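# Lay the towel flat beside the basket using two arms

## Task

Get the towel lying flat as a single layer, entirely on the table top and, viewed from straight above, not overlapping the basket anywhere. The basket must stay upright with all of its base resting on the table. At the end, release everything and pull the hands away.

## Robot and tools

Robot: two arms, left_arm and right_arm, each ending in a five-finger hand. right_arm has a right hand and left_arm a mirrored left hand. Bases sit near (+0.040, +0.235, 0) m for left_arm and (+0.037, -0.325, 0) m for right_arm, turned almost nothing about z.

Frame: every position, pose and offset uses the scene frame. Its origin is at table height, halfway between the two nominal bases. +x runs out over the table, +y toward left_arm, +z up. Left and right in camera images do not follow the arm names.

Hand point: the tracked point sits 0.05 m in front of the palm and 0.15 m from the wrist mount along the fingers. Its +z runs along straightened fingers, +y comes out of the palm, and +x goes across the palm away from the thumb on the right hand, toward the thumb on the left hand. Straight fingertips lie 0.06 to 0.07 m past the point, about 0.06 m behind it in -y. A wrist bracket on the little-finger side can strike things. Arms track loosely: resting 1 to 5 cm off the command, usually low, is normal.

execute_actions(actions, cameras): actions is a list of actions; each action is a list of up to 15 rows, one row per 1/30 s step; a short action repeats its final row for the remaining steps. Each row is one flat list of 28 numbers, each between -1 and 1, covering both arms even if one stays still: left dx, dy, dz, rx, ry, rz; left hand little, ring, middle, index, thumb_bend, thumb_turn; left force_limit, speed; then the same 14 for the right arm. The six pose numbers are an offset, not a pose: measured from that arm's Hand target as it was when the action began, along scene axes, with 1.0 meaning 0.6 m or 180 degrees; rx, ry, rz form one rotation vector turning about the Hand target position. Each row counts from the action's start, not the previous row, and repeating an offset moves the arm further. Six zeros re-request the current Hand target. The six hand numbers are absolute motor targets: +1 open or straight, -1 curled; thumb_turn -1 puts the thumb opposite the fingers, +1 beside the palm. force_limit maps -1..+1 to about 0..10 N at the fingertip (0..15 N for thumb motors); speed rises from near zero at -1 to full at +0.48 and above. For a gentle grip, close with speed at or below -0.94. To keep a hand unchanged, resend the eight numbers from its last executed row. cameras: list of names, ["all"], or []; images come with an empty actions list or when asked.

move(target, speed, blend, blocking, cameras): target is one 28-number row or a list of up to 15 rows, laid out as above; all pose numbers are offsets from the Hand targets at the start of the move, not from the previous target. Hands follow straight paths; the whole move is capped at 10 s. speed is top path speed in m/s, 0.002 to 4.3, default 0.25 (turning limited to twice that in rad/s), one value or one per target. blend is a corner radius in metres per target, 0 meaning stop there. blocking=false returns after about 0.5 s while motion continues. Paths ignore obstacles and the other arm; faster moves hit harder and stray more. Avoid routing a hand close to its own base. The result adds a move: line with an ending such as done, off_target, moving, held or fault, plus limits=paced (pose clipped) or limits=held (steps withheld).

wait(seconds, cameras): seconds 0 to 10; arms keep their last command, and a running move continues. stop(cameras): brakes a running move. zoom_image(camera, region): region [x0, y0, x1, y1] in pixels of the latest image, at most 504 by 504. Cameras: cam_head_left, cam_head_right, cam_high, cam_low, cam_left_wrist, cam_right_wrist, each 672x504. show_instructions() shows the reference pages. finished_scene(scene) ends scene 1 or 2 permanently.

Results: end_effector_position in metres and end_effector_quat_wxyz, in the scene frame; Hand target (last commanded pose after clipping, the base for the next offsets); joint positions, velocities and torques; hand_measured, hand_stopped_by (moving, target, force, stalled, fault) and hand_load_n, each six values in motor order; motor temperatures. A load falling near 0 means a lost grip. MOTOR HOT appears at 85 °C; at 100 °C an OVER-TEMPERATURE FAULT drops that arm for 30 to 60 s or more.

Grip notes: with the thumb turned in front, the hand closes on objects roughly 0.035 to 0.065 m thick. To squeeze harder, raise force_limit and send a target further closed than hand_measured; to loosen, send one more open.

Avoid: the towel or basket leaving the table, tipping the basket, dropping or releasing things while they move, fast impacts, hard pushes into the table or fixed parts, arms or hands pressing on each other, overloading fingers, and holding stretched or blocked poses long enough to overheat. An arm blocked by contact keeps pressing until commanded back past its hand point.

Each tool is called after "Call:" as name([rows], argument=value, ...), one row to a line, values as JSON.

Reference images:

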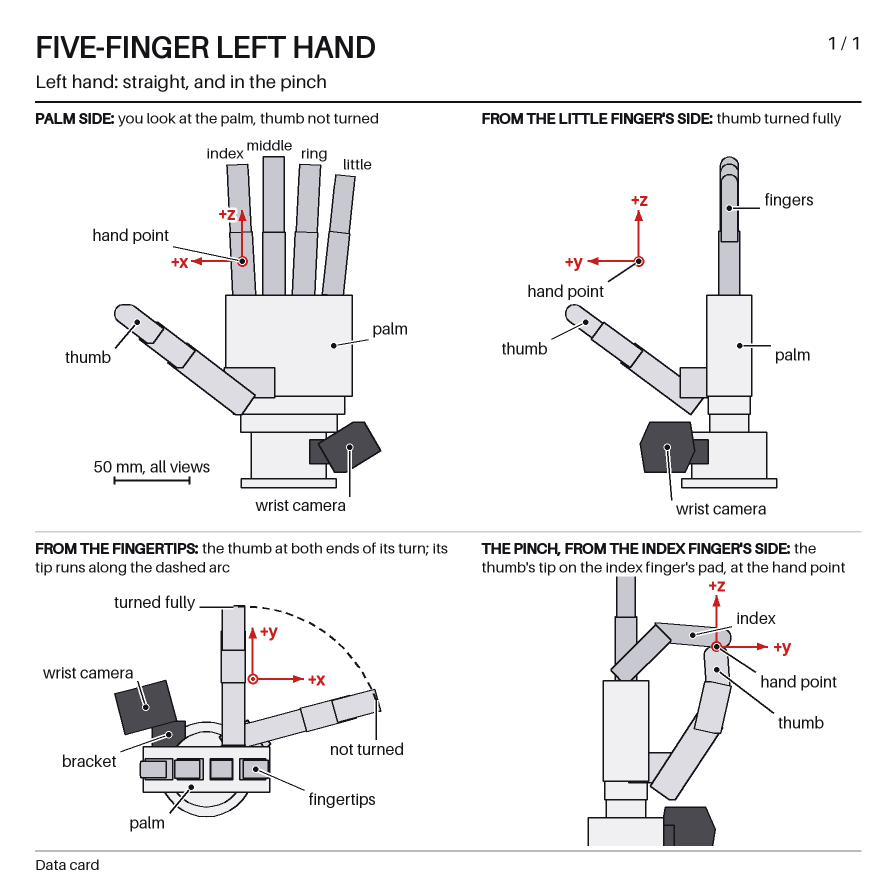

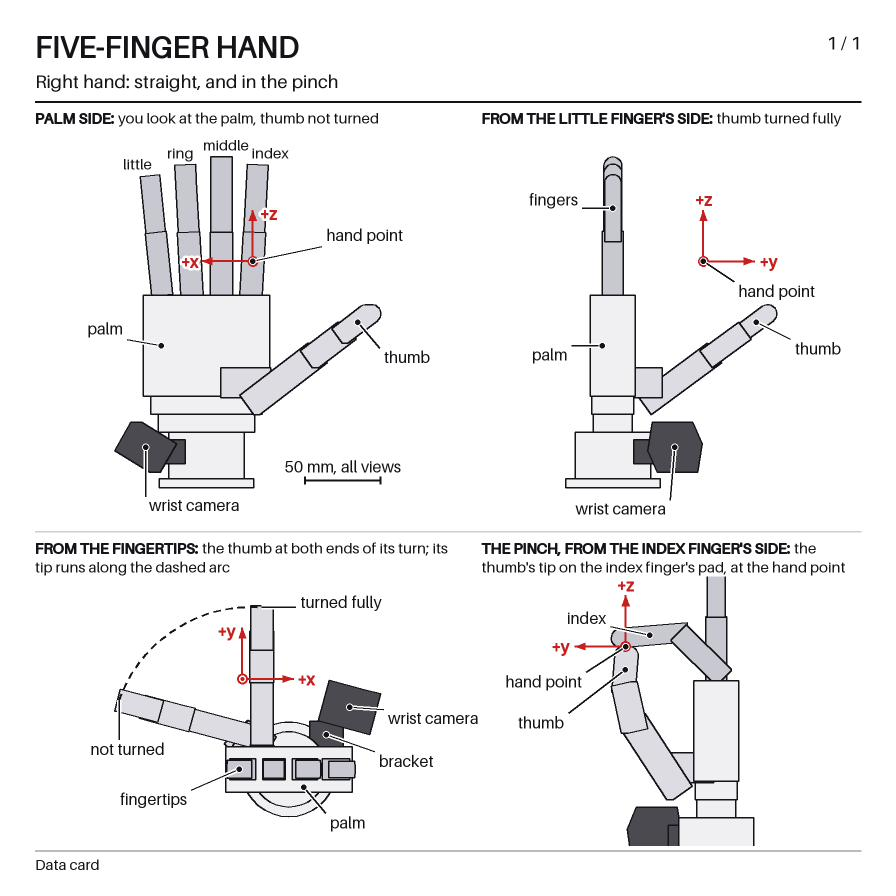

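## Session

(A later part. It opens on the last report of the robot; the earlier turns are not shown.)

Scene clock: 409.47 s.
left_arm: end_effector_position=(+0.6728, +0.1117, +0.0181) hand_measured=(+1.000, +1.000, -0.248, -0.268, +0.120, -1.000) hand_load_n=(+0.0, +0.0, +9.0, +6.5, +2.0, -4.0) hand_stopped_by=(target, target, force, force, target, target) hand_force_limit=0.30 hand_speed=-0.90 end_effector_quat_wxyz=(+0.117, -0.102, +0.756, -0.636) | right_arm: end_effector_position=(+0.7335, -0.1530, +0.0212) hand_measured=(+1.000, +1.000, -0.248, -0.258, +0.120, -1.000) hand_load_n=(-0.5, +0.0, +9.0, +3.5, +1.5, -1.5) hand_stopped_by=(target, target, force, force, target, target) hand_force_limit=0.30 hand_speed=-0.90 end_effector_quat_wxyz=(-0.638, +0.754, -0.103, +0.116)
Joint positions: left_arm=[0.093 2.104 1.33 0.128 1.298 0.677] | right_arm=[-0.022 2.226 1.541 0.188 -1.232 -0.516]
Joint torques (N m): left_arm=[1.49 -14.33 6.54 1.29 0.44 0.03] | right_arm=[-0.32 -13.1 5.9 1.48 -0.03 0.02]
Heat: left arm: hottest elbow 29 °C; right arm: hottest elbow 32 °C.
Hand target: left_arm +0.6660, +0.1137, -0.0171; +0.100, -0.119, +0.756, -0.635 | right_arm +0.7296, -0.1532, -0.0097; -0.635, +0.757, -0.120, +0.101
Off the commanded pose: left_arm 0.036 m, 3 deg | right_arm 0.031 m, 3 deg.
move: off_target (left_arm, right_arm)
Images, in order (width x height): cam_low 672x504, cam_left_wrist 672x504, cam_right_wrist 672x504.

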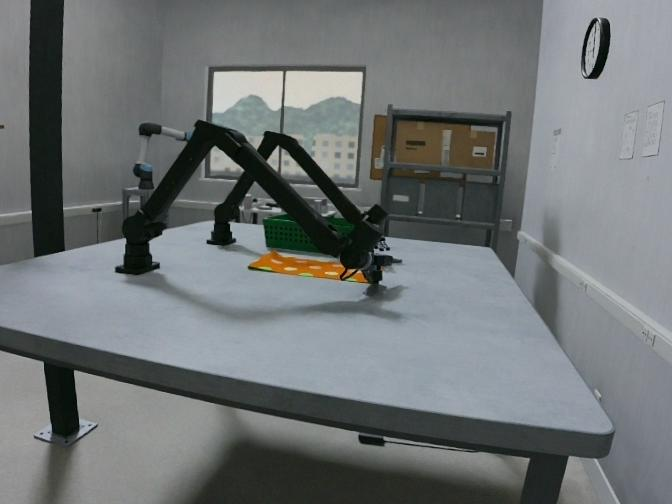

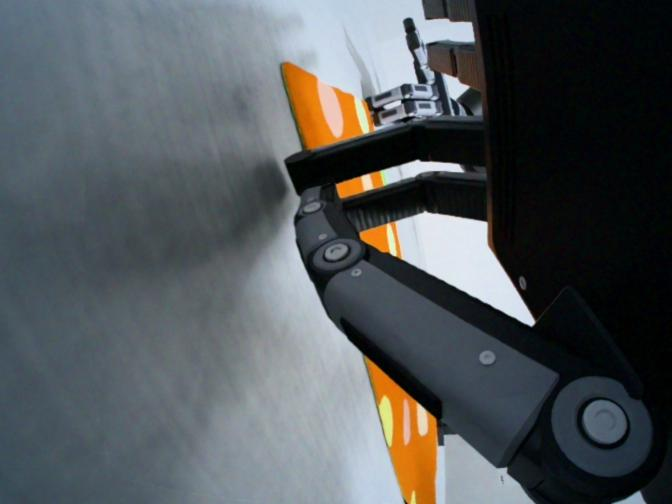

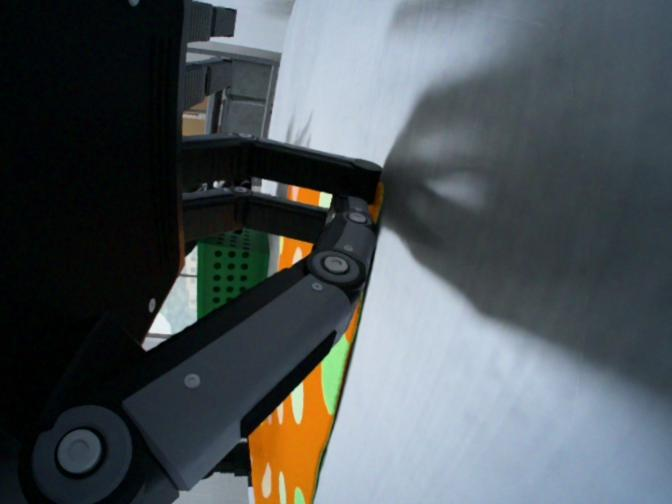

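Call:
move([
  [0.0,0.0,0.1,0,0,0, 1,1,-0.6,-0.6,0.12,-1,0.3,-0.9, 0.0,0.0,0.1,0,0,0, 1,1,-0.6,-0.6,0.12,-1,0.3,-0.9],
], speed=0.05, cameras=["cam_left_wrist","cam_right_wrist","cam_low"])

Call:
zoom_image(camera="cam_right_wrist", region=[240, 100, 480, 340])

Call:
zoom_image(camera="cam_left_wrist", region=[200, 60, 440, 300])

Scene clock: 412.20 s.
left_arm: end_effector_position=(+0.6642, +0.1109, +0.0393) hand_measured=(+1.000, +1.000, -0.248, -0.268, +0.120, -1.000) hand_load_n=(+0.0, -0.5, +8.5, +6.5, +2.0, -4.0) hand_stopped_by=(target, target, force, force, target, target) hand_force_limit=0.30 hand_speed=-0.90 end_effector_quat_wxyz=(+0.099, -0.118, +0.757, -0.636) | right_arm: end_effector_position=(+0.7241, -0.1532, +0.0268) hand_measured=(+1.000, +1.000, -0.248, -0.258, +0.120, -1.000) hand_load_n=(+0.0, +0.0, +8.0, +3.5, +1.5, -1.5) hand_stopped_by=(target, target, force, force, target, target) hand_force_limit=0.30 hand_speed=-0.90 end_effector_quat_wxyz=(-0.633, +0.758, -0.128, +0.089)
Joint positions: left_arm=[0.093 2.057 1.33 0.031 1.298 0.677] | right_arm=[-0.022 2.204 1.541 0.091 -1.227 -0.516]
Joint torques (N m): left_arm=[1.55 -18.02 8.14 0.42 0.48 -0.02] | right_arm=[-0.32 -18.37 6.8 1.1 -0.26 0.04]
Heat: left arm: hottest elbow 29 °C; right arm: hottest elbow 32 °C.
Hand target: left_arm +0.6661, +0.1137, +0.0428; +0.100, -0.119, +0.756, -0.635 | right_arm +0.7296, -0.1532, +0.0503; -0.635, +0.757, -0.120, +0.101
Off the commanded pose: left_arm 0.005 m, 0 deg | right_arm 0.024 m, 2 deg.
move: off_target (right_arm)
Images, in order (width x height): cam_low 672x504, cam_left_wrist 672x504, cam_right_wrist 672x504.

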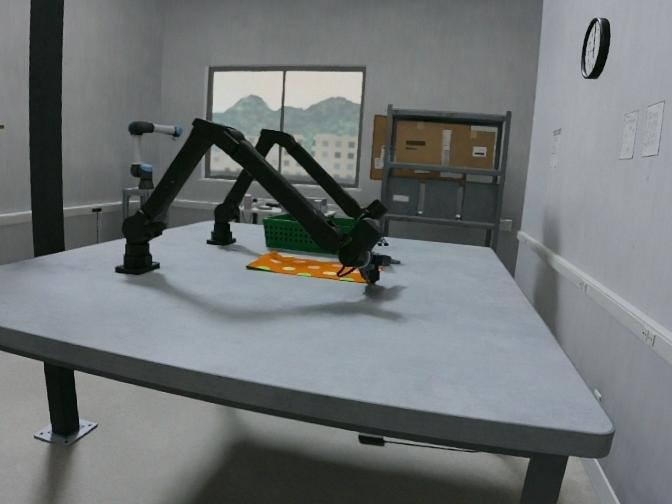

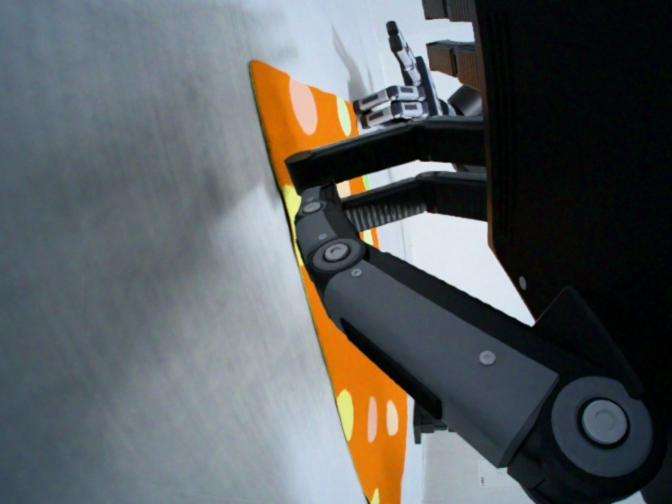

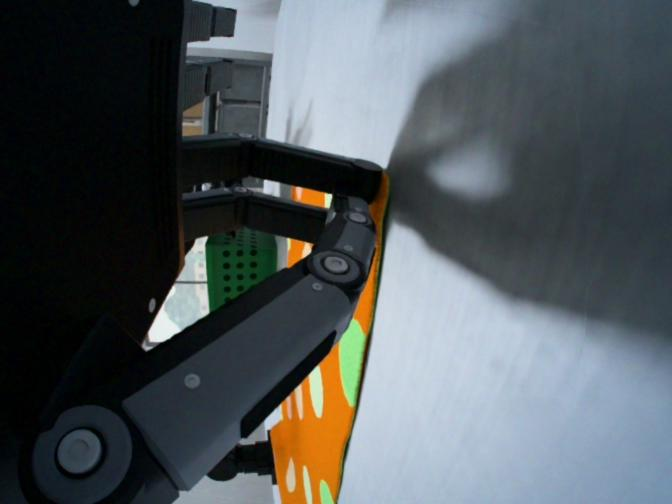

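Scaled by 2.100 from the camera's 672x504 image, which has a finer 960x720 frame.

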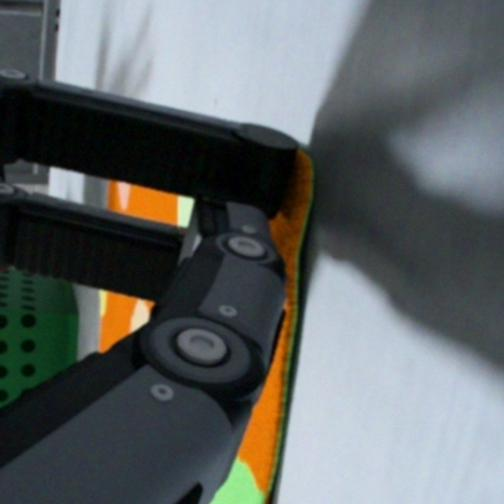

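Scaled by 2.100 from the camera's 672x504 image, which has a finer 960x720 frame.

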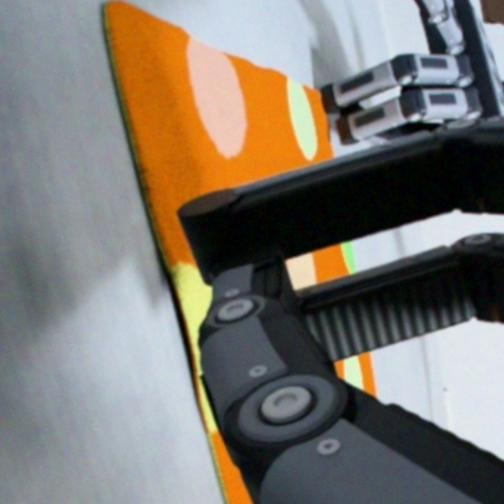

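Call:
move([
  [0.0,0.0,0.12,0,0,0, 1,1,0,0,0.2,-1,0.3,0, 0.0,0.0,0.12,0,0,0, 1,1,0,0,0.2,-1,0.3,0],
  [-0.2,-0.12,0.08,0,0,0.4, 0,0,0,0,0.2,-1,0.3,0, -0.3,0.06,0.08,0,0,-0.4, 0,0,0,0,0.2,-1,0.3,0],
  [-0.2,-0.12,-0.075,0,0,0.4, 0,0,0,0,0.2,-1,0.3,0, -0.3,0.06,-0.085,0,0,-0.4, 0,0,0,0,0.2,-1,0.3,0],
  [-0.08,-0.12,-0.08,0,0,0.4, 0,0,0,0,0.2,-1,0.3,0, -0.18,0.06,-0.09,0,0,-0.4, 0,0,0,0,0.2,-1,0.3,0],
], speed=0.15, cameras=["cam_left_wrist","cam_right_wrist","cam_head_left"])

Scene clock: 429.43 s.
left_arm: end_effector_position=(+0.6135, +0.0374, +0.0148) hand_measured=(+0.000, +0.000, +0.000, +0.000, +0.200, -1.000) hand_load_n=(+0.0, +0.5, +0.0, +0.0, -0.5, -0.5) hand_stopped_by=(target, target, target, target, target, target) hand_force_limit=0.30 hand_speed=0.00 end_effector_quat_wxyz=(-0.456, +0.538, -0.529, +0.472) | right_arm: end_effector_position=(+0.6189, -0.1125, +0.0194) hand_measured=(+0.000, +0.000, +0.000, +0.000, +0.200, -1.000) hand_load_n=(+0.0, +0.0, -0.5, +0.0, -0.5, +0.0) hand_stopped_by=(target, target, target, target, target, target) hand_force_limit=0.30 hand_speed=0.00 end_effector_quat_wxyz=(-0.475, +0.526, -0.537, +0.457)
Joint positions: left_arm=[-0.401 1.9 0.706 1.044 -0.384 -0.081] | right_arm=[0.415 1.91 0.744 1.024 0.41 0.087]
Joint torques (N m): left_arm=[1.73 -9.82 6.71 0.95 0.1 0.08] | right_arm=[-0.91 -7.82 4.96 0.85 -0.03 -0.13]
Heat: left arm: hottest elbow 29 °C; right arm: hottest elbow 32 °C.
Hand target: left_arm +0.6180, +0.0415, -0.0050; -0.454, +0.541, -0.542, +0.455 | right_arm +0.6216, -0.1173, -0.0038; -0.454, +0.542, -0.542, +0.455
Off the commanded pose: left_arm 0.021 m, 2 deg | right_arm 0.024 m, 3 deg.
move: off_target (left_arm, right_arm); target 2's new numbers were sent with right_arm's hand 0.015 m and 2 deg from that target
Images, in order (width x height): cam_head_left 672x504, cam_left_wrist 672x504, cam_right_wrist 672x504.

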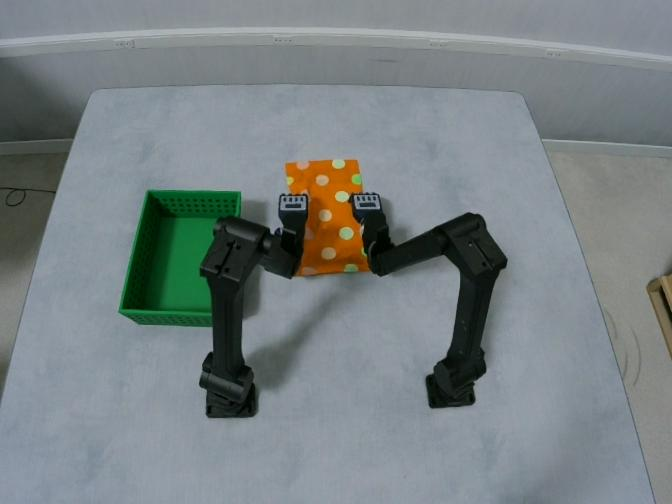

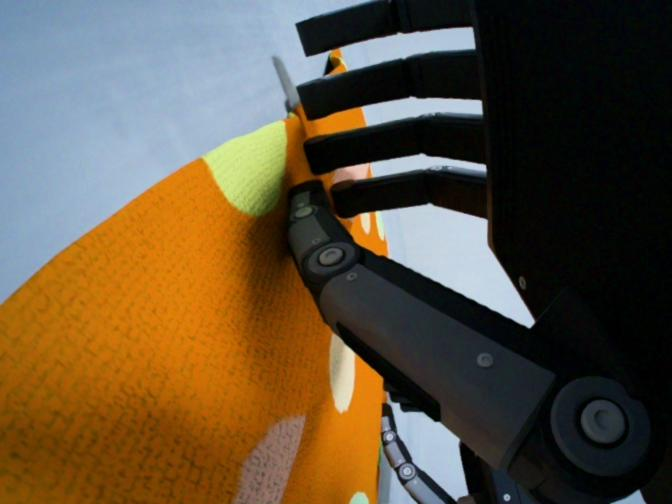

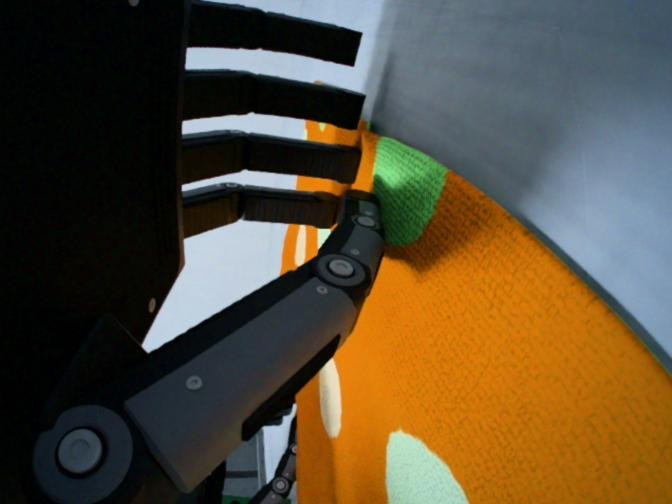

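Call:
move([
  [0.0,0.0,0.15,0,0,0, 0,0,0,0,0.2,-1,0.3,0, 0.0,0.0,0.15,0,0,0, 0,0,0,0,0.2,-1,0.3,0],
  [-0.12,0.0,0.2,0,0,0, 0,0,0,0,0.2,-1,0.3,0, -0.12,0.0,0.2,0,0,0, 0,0,0,0,0.2,-1,0.3,0],
], speed=0.15, cameras=["all"])

Call:
zoom_image(camera="cam_low", region=[255, 233, 405, 303])

Scene clock: 434.30 s.
left_arm: end_effector_position=(+0.5505, +0.0453, +0.1158) hand_measured=(+0.000, +0.000, +0.000, +0.000, +0.200, -1.000) hand_load_n=(+0.0, +0.0, +0.0, +0.0, +0.0, +0.0) hand_stopped_by=(target, target, target, target, target, target) hand_force_limit=0.30 hand_speed=0.00 end_effector_quat_wxyz=(-0.458, +0.540, -0.540, +0.454) | right_arm: end_effector_position=(+0.5507, -0.1211, +0.1073) hand_measured=(+0.000, +0.000, +0.000, +0.000, +0.200, -1.000) hand_load_n=(-0.5, +0.0, +0.0, +0.0, +0.0, +0.0) hand_stopped_by=(target, target, target, target, target, target) hand_force_limit=0.30 hand_speed=0.00 end_effector_quat_wxyz=(-0.447, +0.547, -0.542, +0.456)
Joint positions: left_arm=[-0.456 1.46 0.586 0.687 -0.449 -0.078] | right_arm=[0.475 1.497 0.616 0.67 0.479 0.084]
Joint torques (N m): left_arm=[0.79 -9.11 7.05 1.18 -0.25 -0.07] | right_arm=[0.26 -8.64 5.63 1.66 0.24 0.08]
Heat: left arm: hottest elbow 29 °C; right arm: hottest elbow 32 °C.
Hand target: left_arm +0.5460, +0.0416, +0.1149; -0.454, +0.541, -0.542, +0.455 | right_arm +0.5495, -0.1173, +0.1162; -0.454, +0.542, -0.542, +0.455
Off the commanded pose: left_arm 0.006 m, 1 deg | right_arm 0.010 m, 1 deg.
move: done

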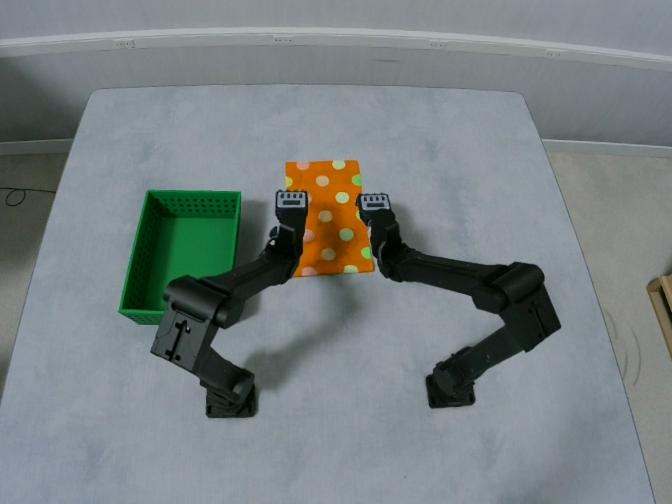

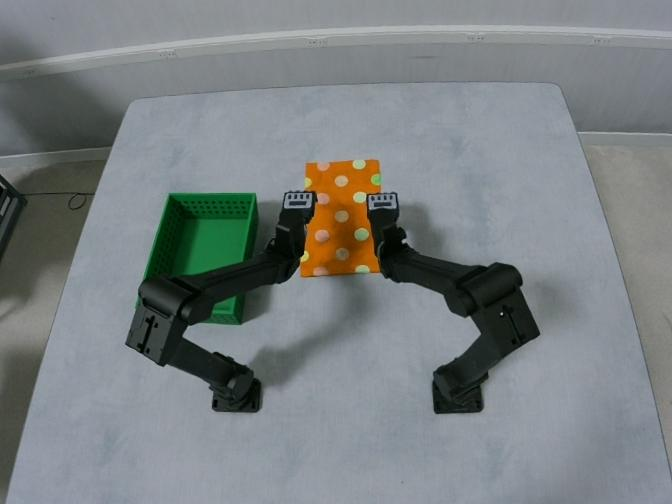

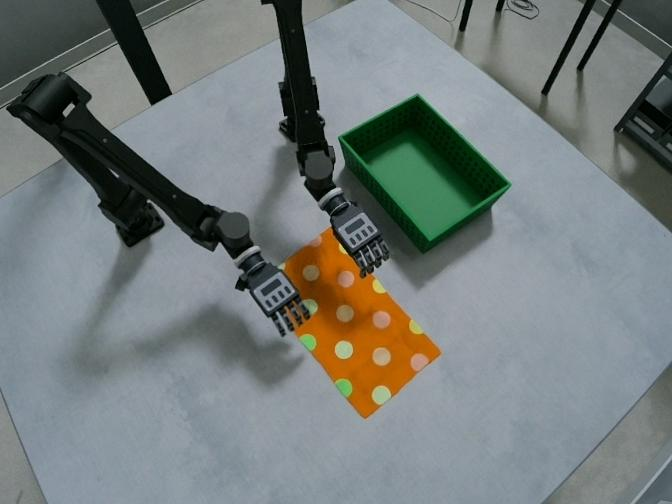

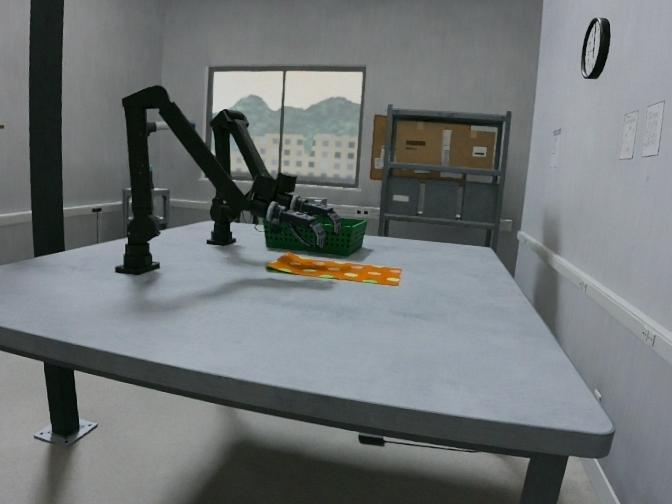

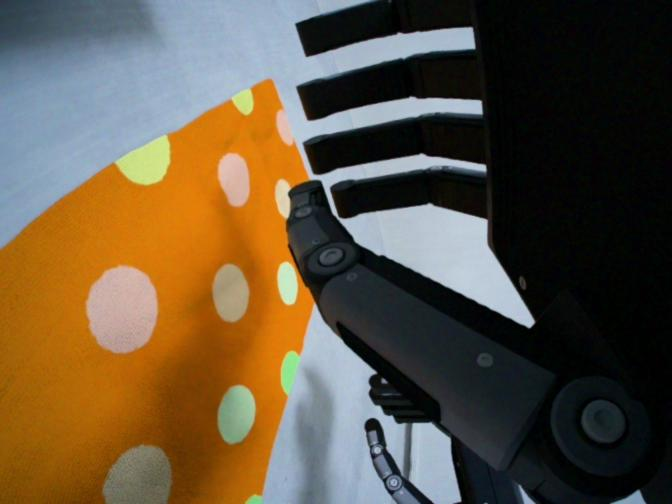

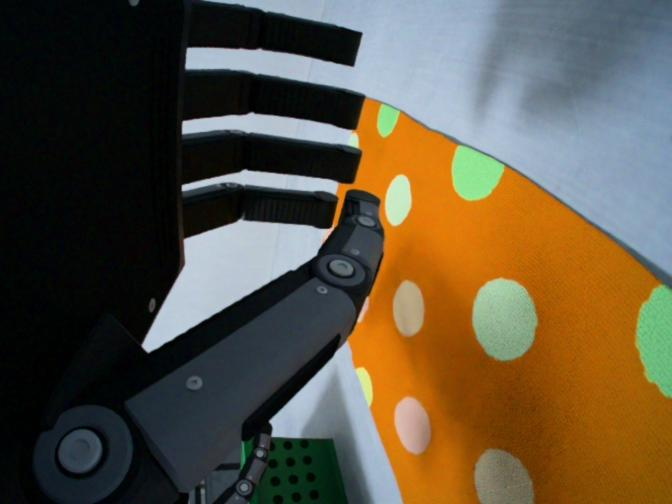

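Scaled by 3.360 from the camera's 672x504 image, which has a finer 960x720 frame.

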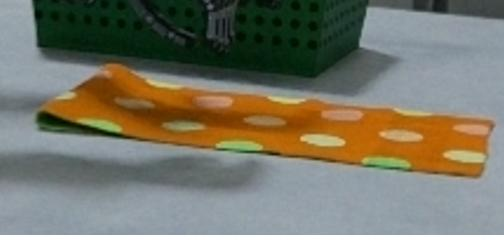

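Call:
move([
  [-0.233,-0.019,-0.05,0,0,0, 1,1,0,0,0.2,-1,0.3,0, -0.223,-0.005,-0.05,0,0,0, 1,1,0,0,0.2,-1,0.3,0],
], speed=0.15, cameras=["cam_left_wrist","cam_right_wrist","cam_low"])

Scene clock: 437.87 s.
left_arm: end_effector_position=(+0.4095, +0.0334, +0.0826) hand_measured=(+1.000, +1.000, +0.000, +0.000, +0.200, -1.000) hand_load_n=(+0.0, +0.0, +0.0, -0.5, +0.0, +0.0) hand_stopped_by=(target, target, target, target, target, target) hand_force_limit=0.30 hand_speed=0.00 end_effector_quat_wxyz=(-0.458, +0.541, -0.545, +0.448) | right_arm: end_effector_position=(+0.4155, -0.1254, +0.0765) hand_measured=(+1.000, +1.000, +0.000, +0.000, +0.200, -1.000) hand_load_n=(+0.0, +0.0, +0.0, +0.0, +0.0, +0.5) hand_stopped_by=(target, target, target, target, target, target) hand_force_limit=0.30 hand_speed=0.00 end_effector_quat_wxyz=(-0.439, +0.552, -0.541, +0.457)
Joint positions: left_arm=[-0.744 1.26 0.282 0.735 -0.733 -0.151] | right_arm=[0.704 1.292 0.301 0.73 0.704 0.141]
Joint torques (N m): left_arm=[0.44 -5.95 5.93 1.72 -0.29 -0.07] | right_arm=[0.38 -5.01 4.9 2.3 0.29 0.12]
Heat: left arm: hottest elbow 29 °C; right arm: hottest elbow 32 °C.
Hand target: left_arm +0.4062, +0.0302, +0.0848; -0.454, +0.541, -0.542, +0.455 | right_arm +0.4158, -0.1202, +0.0862; -0.454, +0.542, -0.542, +0.455
Off the commanded pose: left_arm 0.005 m, 1 deg | right_arm 0.011 m, 2 deg.
move: off_target (right_arm)
Images, in order (width x height): cam_low 672x504, cam_left_wrist 672x504, cam_right_wrist 672x504.

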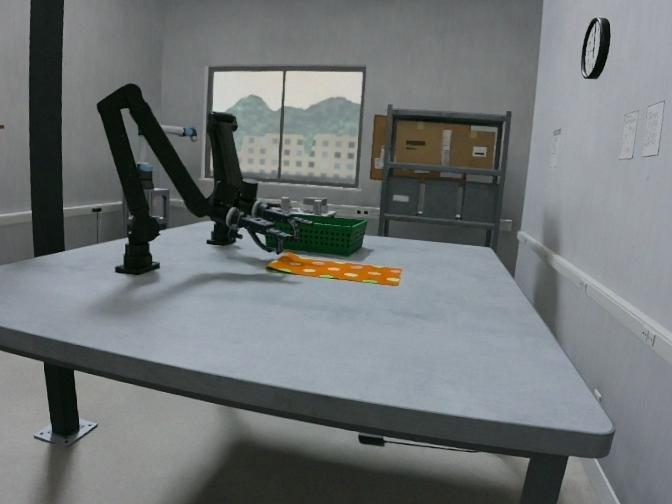

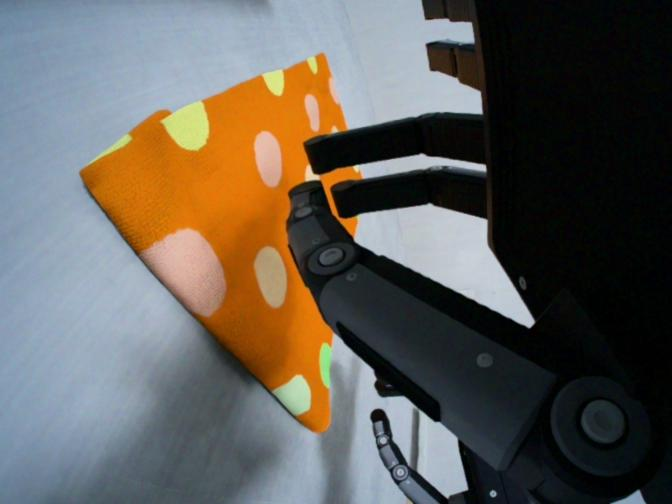

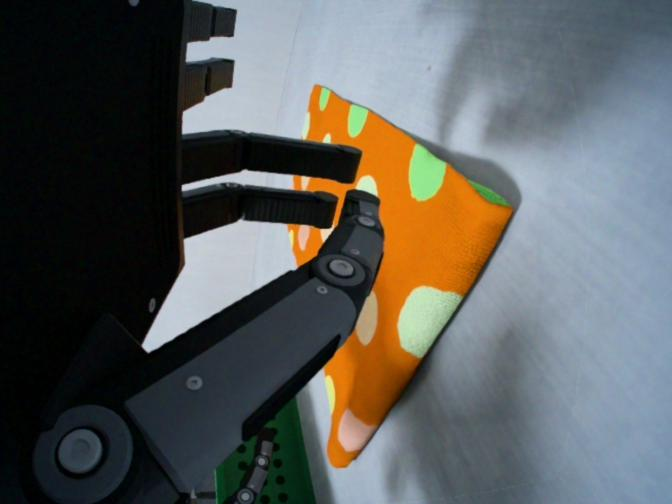

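Call:
move([
  [-0.068,0.0,-0.055,0,0,0, 1,1,0,0,0.2,-1,0.3,0, -0.058,0.003,-0.055,0,0,0, 1,1,0,0,0.2,-1,0.3,0],
], speed=0.1, cameras=["cam_left_wrist","cam_right_wrist","cam_low"])

Scene clock: 441.03 s.
left_arm: end_effector_position=(+0.3689, +0.0324, +0.0554) hand_measured=(+1.000, +1.000, +0.000, +0.000, +0.200, -1.000) hand_load_n=(+0.0, +0.0, +0.0, +0.0, +0.0, +0.0) hand_stopped_by=(target, target, target, target, target, target) hand_force_limit=0.30 hand_speed=0.00 end_effector_quat_wxyz=(-0.457, +0.542, -0.541, +0.453) | right_arm: end_effector_position=(+0.3818, -0.1224, +0.0527) hand_measured=(+1.000, +1.000, +0.000, +0.000, +0.200, -1.000) hand_load_n=(+0.0, +0.0, +0.0, +0.0, +0.5, +0.0) hand_stopped_by=(target, target, target, target, target, target) hand_force_limit=0.30 hand_speed=0.00 end_effector_quat_wxyz=(-0.447, +0.545, -0.541, +0.458)
Joint positions: left_arm=[-0.868 1.326 0.187 0.876 -0.853 -0.196] | right_arm=[0.806 1.366 0.218 0.885 0.803 0.176]
Joint torques (N m): left_arm=[0.62 -2.9 4.68 1.88 -0.31 -0.03] | right_arm=[0.38 -2.84 3.84 2.51 0.3 0.1]
Heat: left arm: hottest elbow 29 °C; right arm: hottest elbow 32 °C.
Hand target: left_arm +0.3655, +0.0302, +0.0519; -0.454, +0.541, -0.542, +0.455 | right_arm +0.3810, -0.1184, +0.0533; -0.454, +0.542, -0.542, +0.455
Off the commanded pose: left_arm 0.005 m, 0 deg | right_arm 0.004 m, 1 deg.
move: done
Images, in order (width x height): cam_low 672x504, cam_left_wrist 672x504, cam_right_wrist 672x504.

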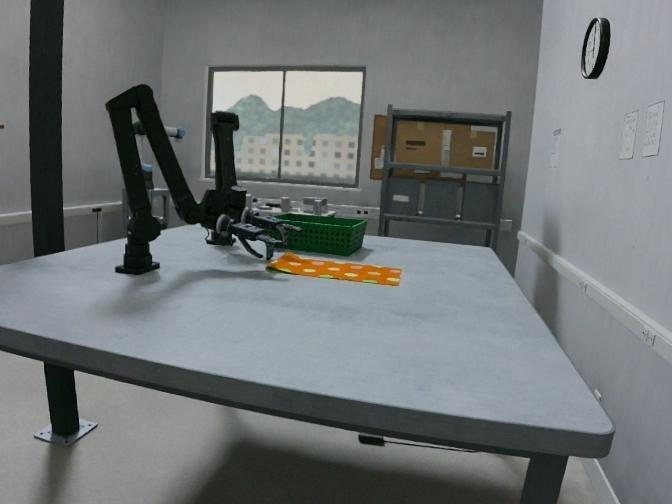

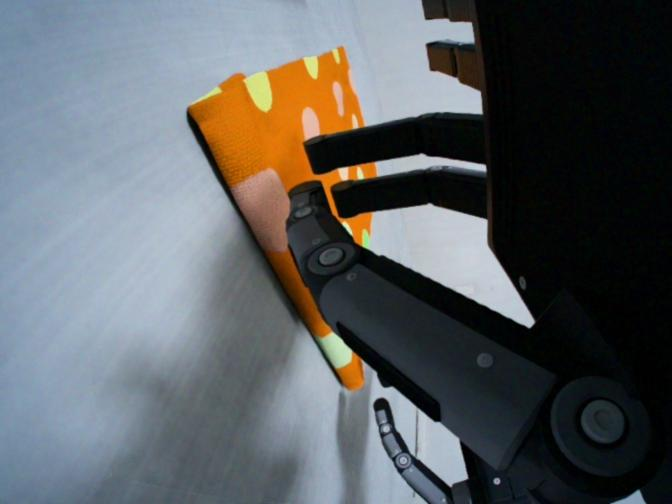

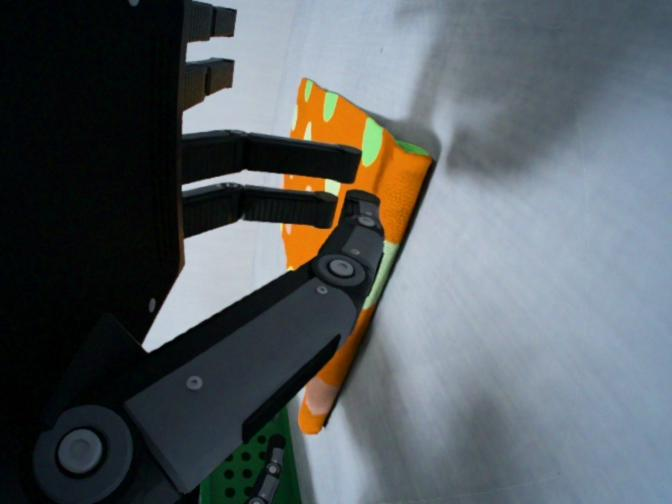

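Call:
move([
  [-0.02,0.0,-0.03,0,0,0, 1,1,0,0,0.2,-1,0.3,0, -0.02,0.016,-0.025,0,0,0, 1,1,0,0,0.2,-1,0.3,0],
], speed=0.08, cameras=["cam_left_wrist","cam_right_wrist","cam_low"])

Call:
zoom_image(camera="cam_low", region=[225, 213, 315, 293])

Scene clock: 443.70 s.
left_arm: end_effector_position=(+0.3571, +0.0317, +0.0374) hand_measured=(+1.000, +1.000, +0.000, +0.000, +0.200, -1.000) hand_load_n=(+0.0, +0.0, +0.0, +0.5, +0.0, +0.5) hand_stopped_by=(target, target, target, target, target, target) hand_force_limit=0.30 hand_speed=0.00 end_effector_quat_wxyz=(-0.457, +0.542, -0.540, +0.453) | right_arm: end_effector_position=(+0.3703, -0.1123, +0.0380) hand_measured=(+1.000, +1.000, +0.000, +0.000, +0.200, -1.000) hand_load_n=(-0.5, +0.0, +0.0, +0.0, +0.0, +0.0) hand_stopped_by=(target, target, target, target, target, target) hand_force_limit=0.30 hand_speed=0.00 end_effector_quat_wxyz=(-0.448, +0.545, -0.541, +0.458)
Joint positions: left_arm=[-0.91 1.429 0.16 0.993 -0.893 -0.215] | right_arm=[0.87 1.452 0.211 0.961 0.865 0.201]
Joint torques (N m): left_arm=[0.44 -3.72 3.6 1.78 -0.33 -0.04] | right_arm=[0.44 -3.25 3.14 2.35 0.32 0.1]
Heat: left arm: hottest elbow 29 °C; right arm: hottest elbow 32 °C.
Hand target: left_arm +0.3534, +0.0301, +0.0339; -0.454, +0.541, -0.542, +0.455 | right_arm +0.3689, -0.1089, +0.0382; -0.454, +0.542, -0.542, +0.455
Off the commanded pose: left_arm 0.005 m, 0 deg | right_arm 0.004 m, 1 deg.
move: done
Images, in order (width x height): cam_low 672x504, cam_left_wrist 672x504, cam_right_wrist 672x504.

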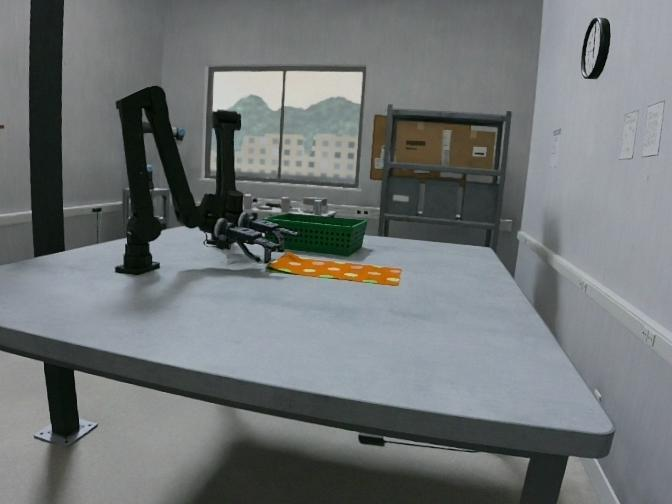

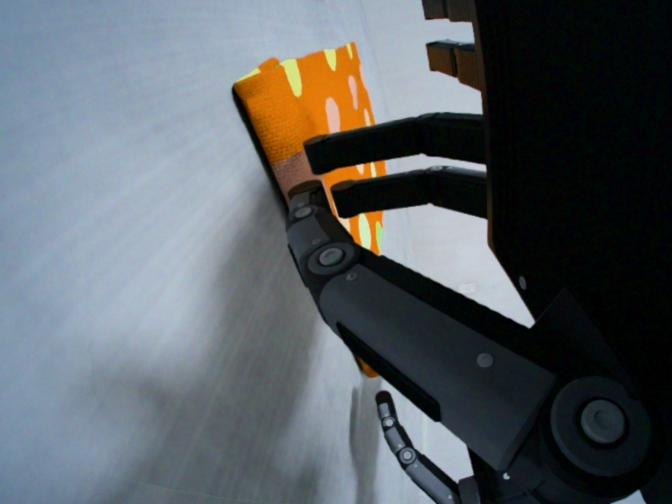

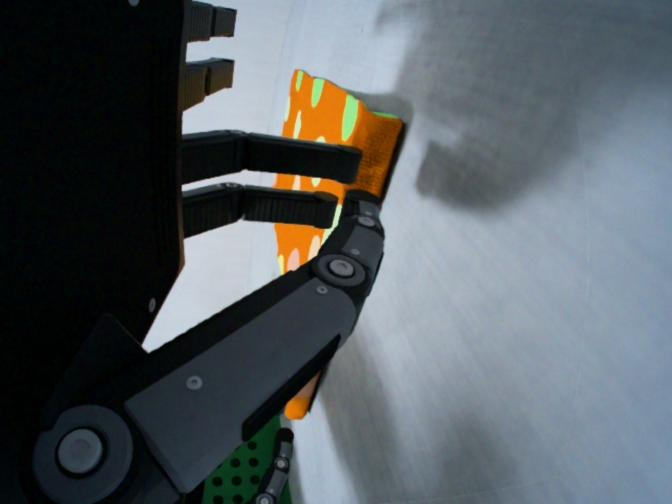

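Scaled by 5.600 from the camera's 672x504 image, which has a finer 960x720 frame.

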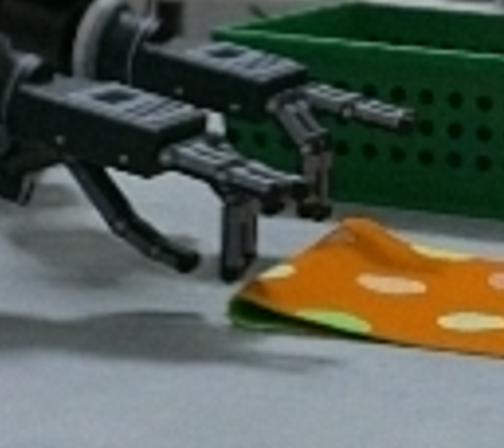

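Call:
move([
  [0.058,0.0,0.0,0,0,0, 1,1,0,0,0.2,-1,0.3,0, 0.055,0.0,0.0,0,0,0, 1,1,0,0,0.2,-1,0.3,0],
], speed=0.08, cameras=["cam_left_wrist","cam_right_wrist","cam_low"])

Call:
zoom_image(camera="cam_low", region=[225, 213, 315, 293])

Scene clock: 448.93 s.
left_arm: end_effector_position=(+0.3787, +0.0342, +0.0300) hand_measured=(+1.000, +1.000, +0.000, +0.000, +0.200, -1.000) hand_load_n=(+0.0, -0.5, +0.0, +0.0, +0.0, +0.0) hand_stopped_by=(target, target, target, target, target, target) hand_force_limit=0.30 hand_speed=0.00 end_effector_quat_wxyz=(-0.451, +0.541, -0.548, +0.451) | right_arm: end_effector_position=(+0.3900, -0.1159, +0.0295) hand_measured=(+1.000, +1.000, +0.000, +0.000, +0.200, -1.000) hand_load_n=(+0.0, +0.0, +0.0, +0.0, +0.5, +0.0) hand_stopped_by=(target, target, target, target, target, target) hand_force_limit=0.30 hand_speed=0.00 end_effector_quat_wxyz=(-0.444, +0.552, -0.543, +0.451)
Joint positions: left_arm=[-0.819 1.49 0.189 1.032 -0.791 -0.187] | right_arm=[0.79 1.506 0.238 0.986 0.777 0.184]
Joint torques (N m): left_arm=[2.43 -4.72 5.82 1.96 -0.03 0.14] | right_arm=[-1.08 -3.9 5.01 2.36 0.12 -0.11]
Heat: left arm: hottest elbow 29 °C; right arm: hottest elbow 31 °C.
Hand target: left_arm +0.3882, +0.0303, +0.0338; -0.454, +0.541, -0.542, +0.455 | right_arm +0.4019, -0.1089, +0.0381; -0.454, +0.542, -0.542, +0.455
Off the commanded pose: left_arm 0.011 m, 1 deg | right_arm 0.016 m, 2 deg.
move: off_target (left_arm, right_arm)
Images, in order (width x height): cam_low 672x504, cam_left_wrist 672x504, cam_right_wrist 672x504.

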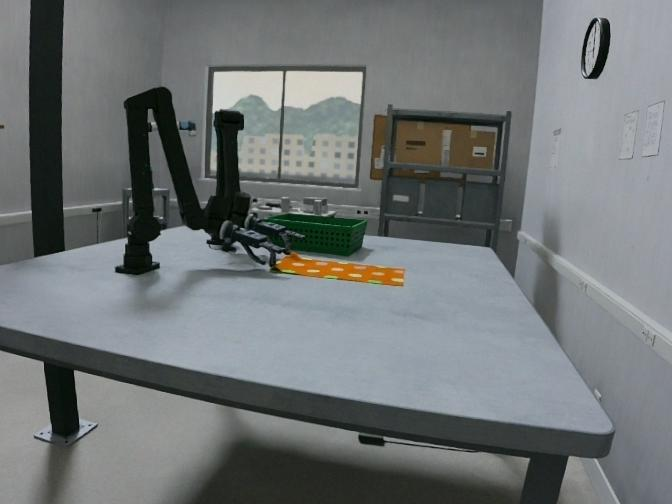

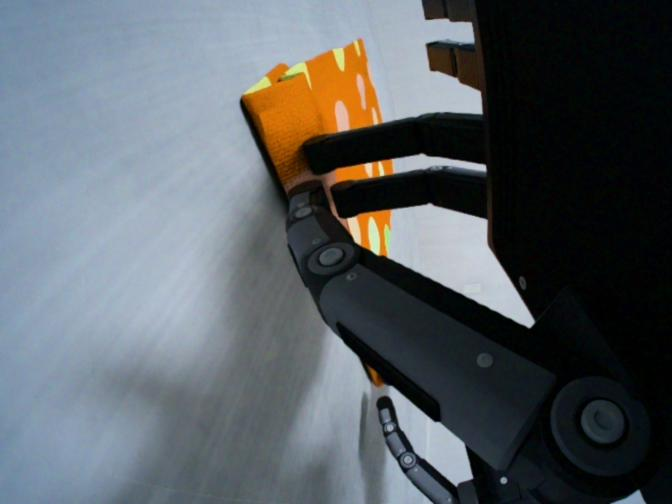

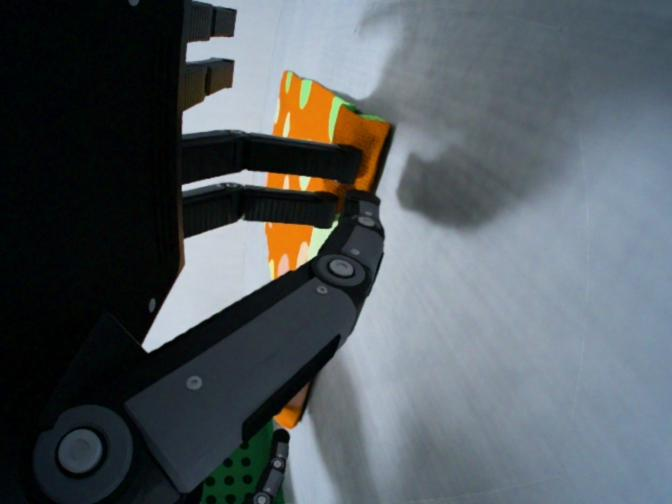

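Scaled by 5.600 from the camera's 672x504 image, which has a finer 960x720 frame.

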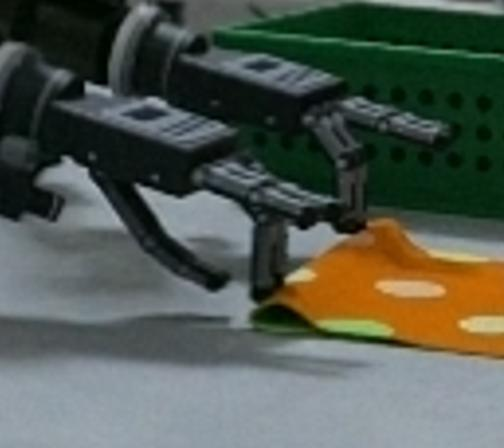

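Call:
move([
  [0.0,0.0,0.07,0,0,0, 1,1,0,0,0.2,-1,0.3,0, 0.0,0.0,0.06,0,0,0, 1,1,0,0,0.2,-1,0.3,0],
  [0.075,0.0,0.06,0,0,0, 1,1,0,0,0.2,-1,0.3,0, 0.07,0.0,0.055,0,0,0, 1,1,0,0,0.2,-1,0.3,0],
], speed=0.1, cameras=["cam_left_wrist","cam_right_wrist","cam_low"])

Call:
zoom_image(camera="cam_low", region=[225, 213, 315, 293])

Scene clock: 452.07 s.
left_arm: end_effector_position=(+0.4199, +0.0352, +0.0614) hand_measured=(+1.000, +1.000, +0.000, +0.000, +0.200, -1.000) hand_load_n=(+0.0, -0.5, +0.0, +0.0, +0.0, +0.0) hand_stopped_by=(target, target, target, target, target, target) hand_force_limit=0.30 hand_speed=0.00 end_effector_quat_wxyz=(-0.450, +0.542, -0.550, +0.448) | right_arm: end_effector_position=(+0.4280, -0.1170, +0.0574) hand_measured=(+1.000, +1.000, +0.000, +0.000, +0.200, -1.000) hand_load_n=(+0.0, +0.0, +0.0, -0.5, +0.0, +0.0) hand_stopped_by=(target, target, target, target, target, target) hand_force_limit=0.30 hand_speed=0.00 end_effector_quat_wxyz=(-0.441, +0.555, -0.544, +0.450)
Joint positions: left_arm=[-0.701 1.37 0.283 0.835 -0.676 -0.15] | right_arm=[0.688 1.413 0.325 0.819 0.677 0.152]
Joint torques (N m): left_arm=[2.26 -4.78 8.36 1.94 -0.01 0.15] | right_arm=[-1.03 -3.96 6.76 2.48 0.11 -0.11]
Heat: left arm: hottest elbow 29 °C; right arm: hottest elbow 31 °C.
Hand target: left_arm +0.4332, +0.0302, +0.0698; -0.454, +0.541, -0.542, +0.455 | right_arm +0.4439, -0.1088, +0.0712; -0.454, +0.542, -0.542, +0.455
Off the commanded pose: left_arm 0.017 m, 1 deg | right_arm 0.023 m, 2 deg.
move: off_target (left_arm, right_arm)
Images, in order (width x height): cam_low 672x504, cam_left_wrist 672x504, cam_right_wrist 672x504.

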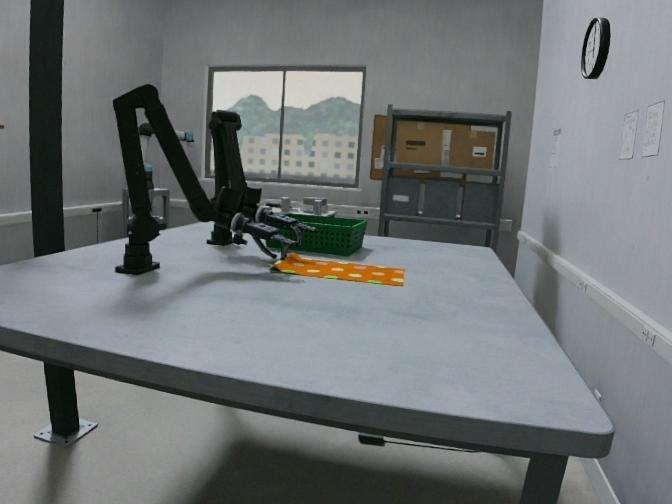

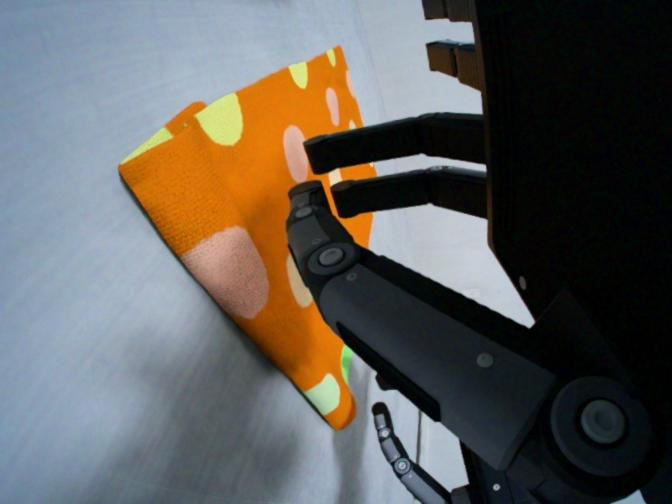

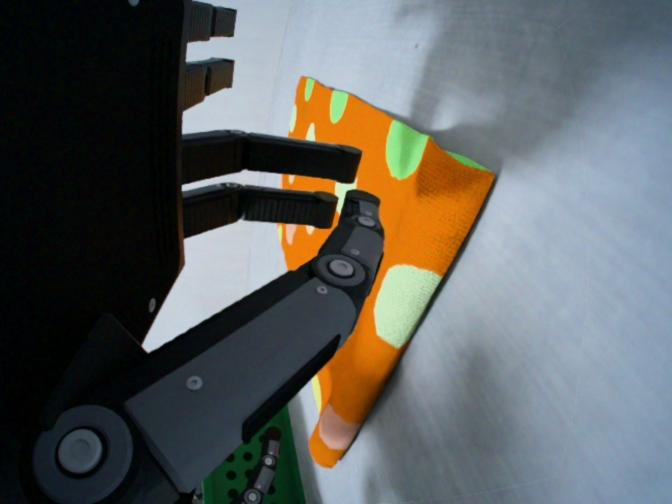

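Scaled by 5.600 from the camera's 672x504 image, which has a finer 960x720 frame.

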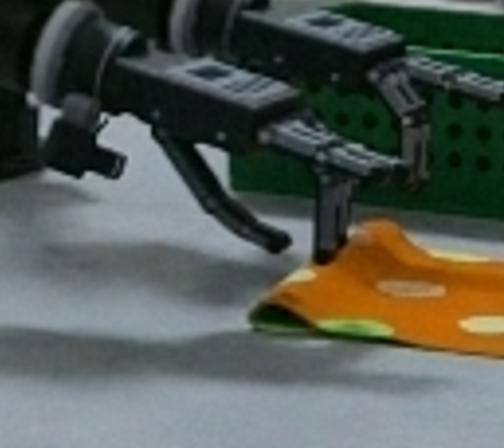

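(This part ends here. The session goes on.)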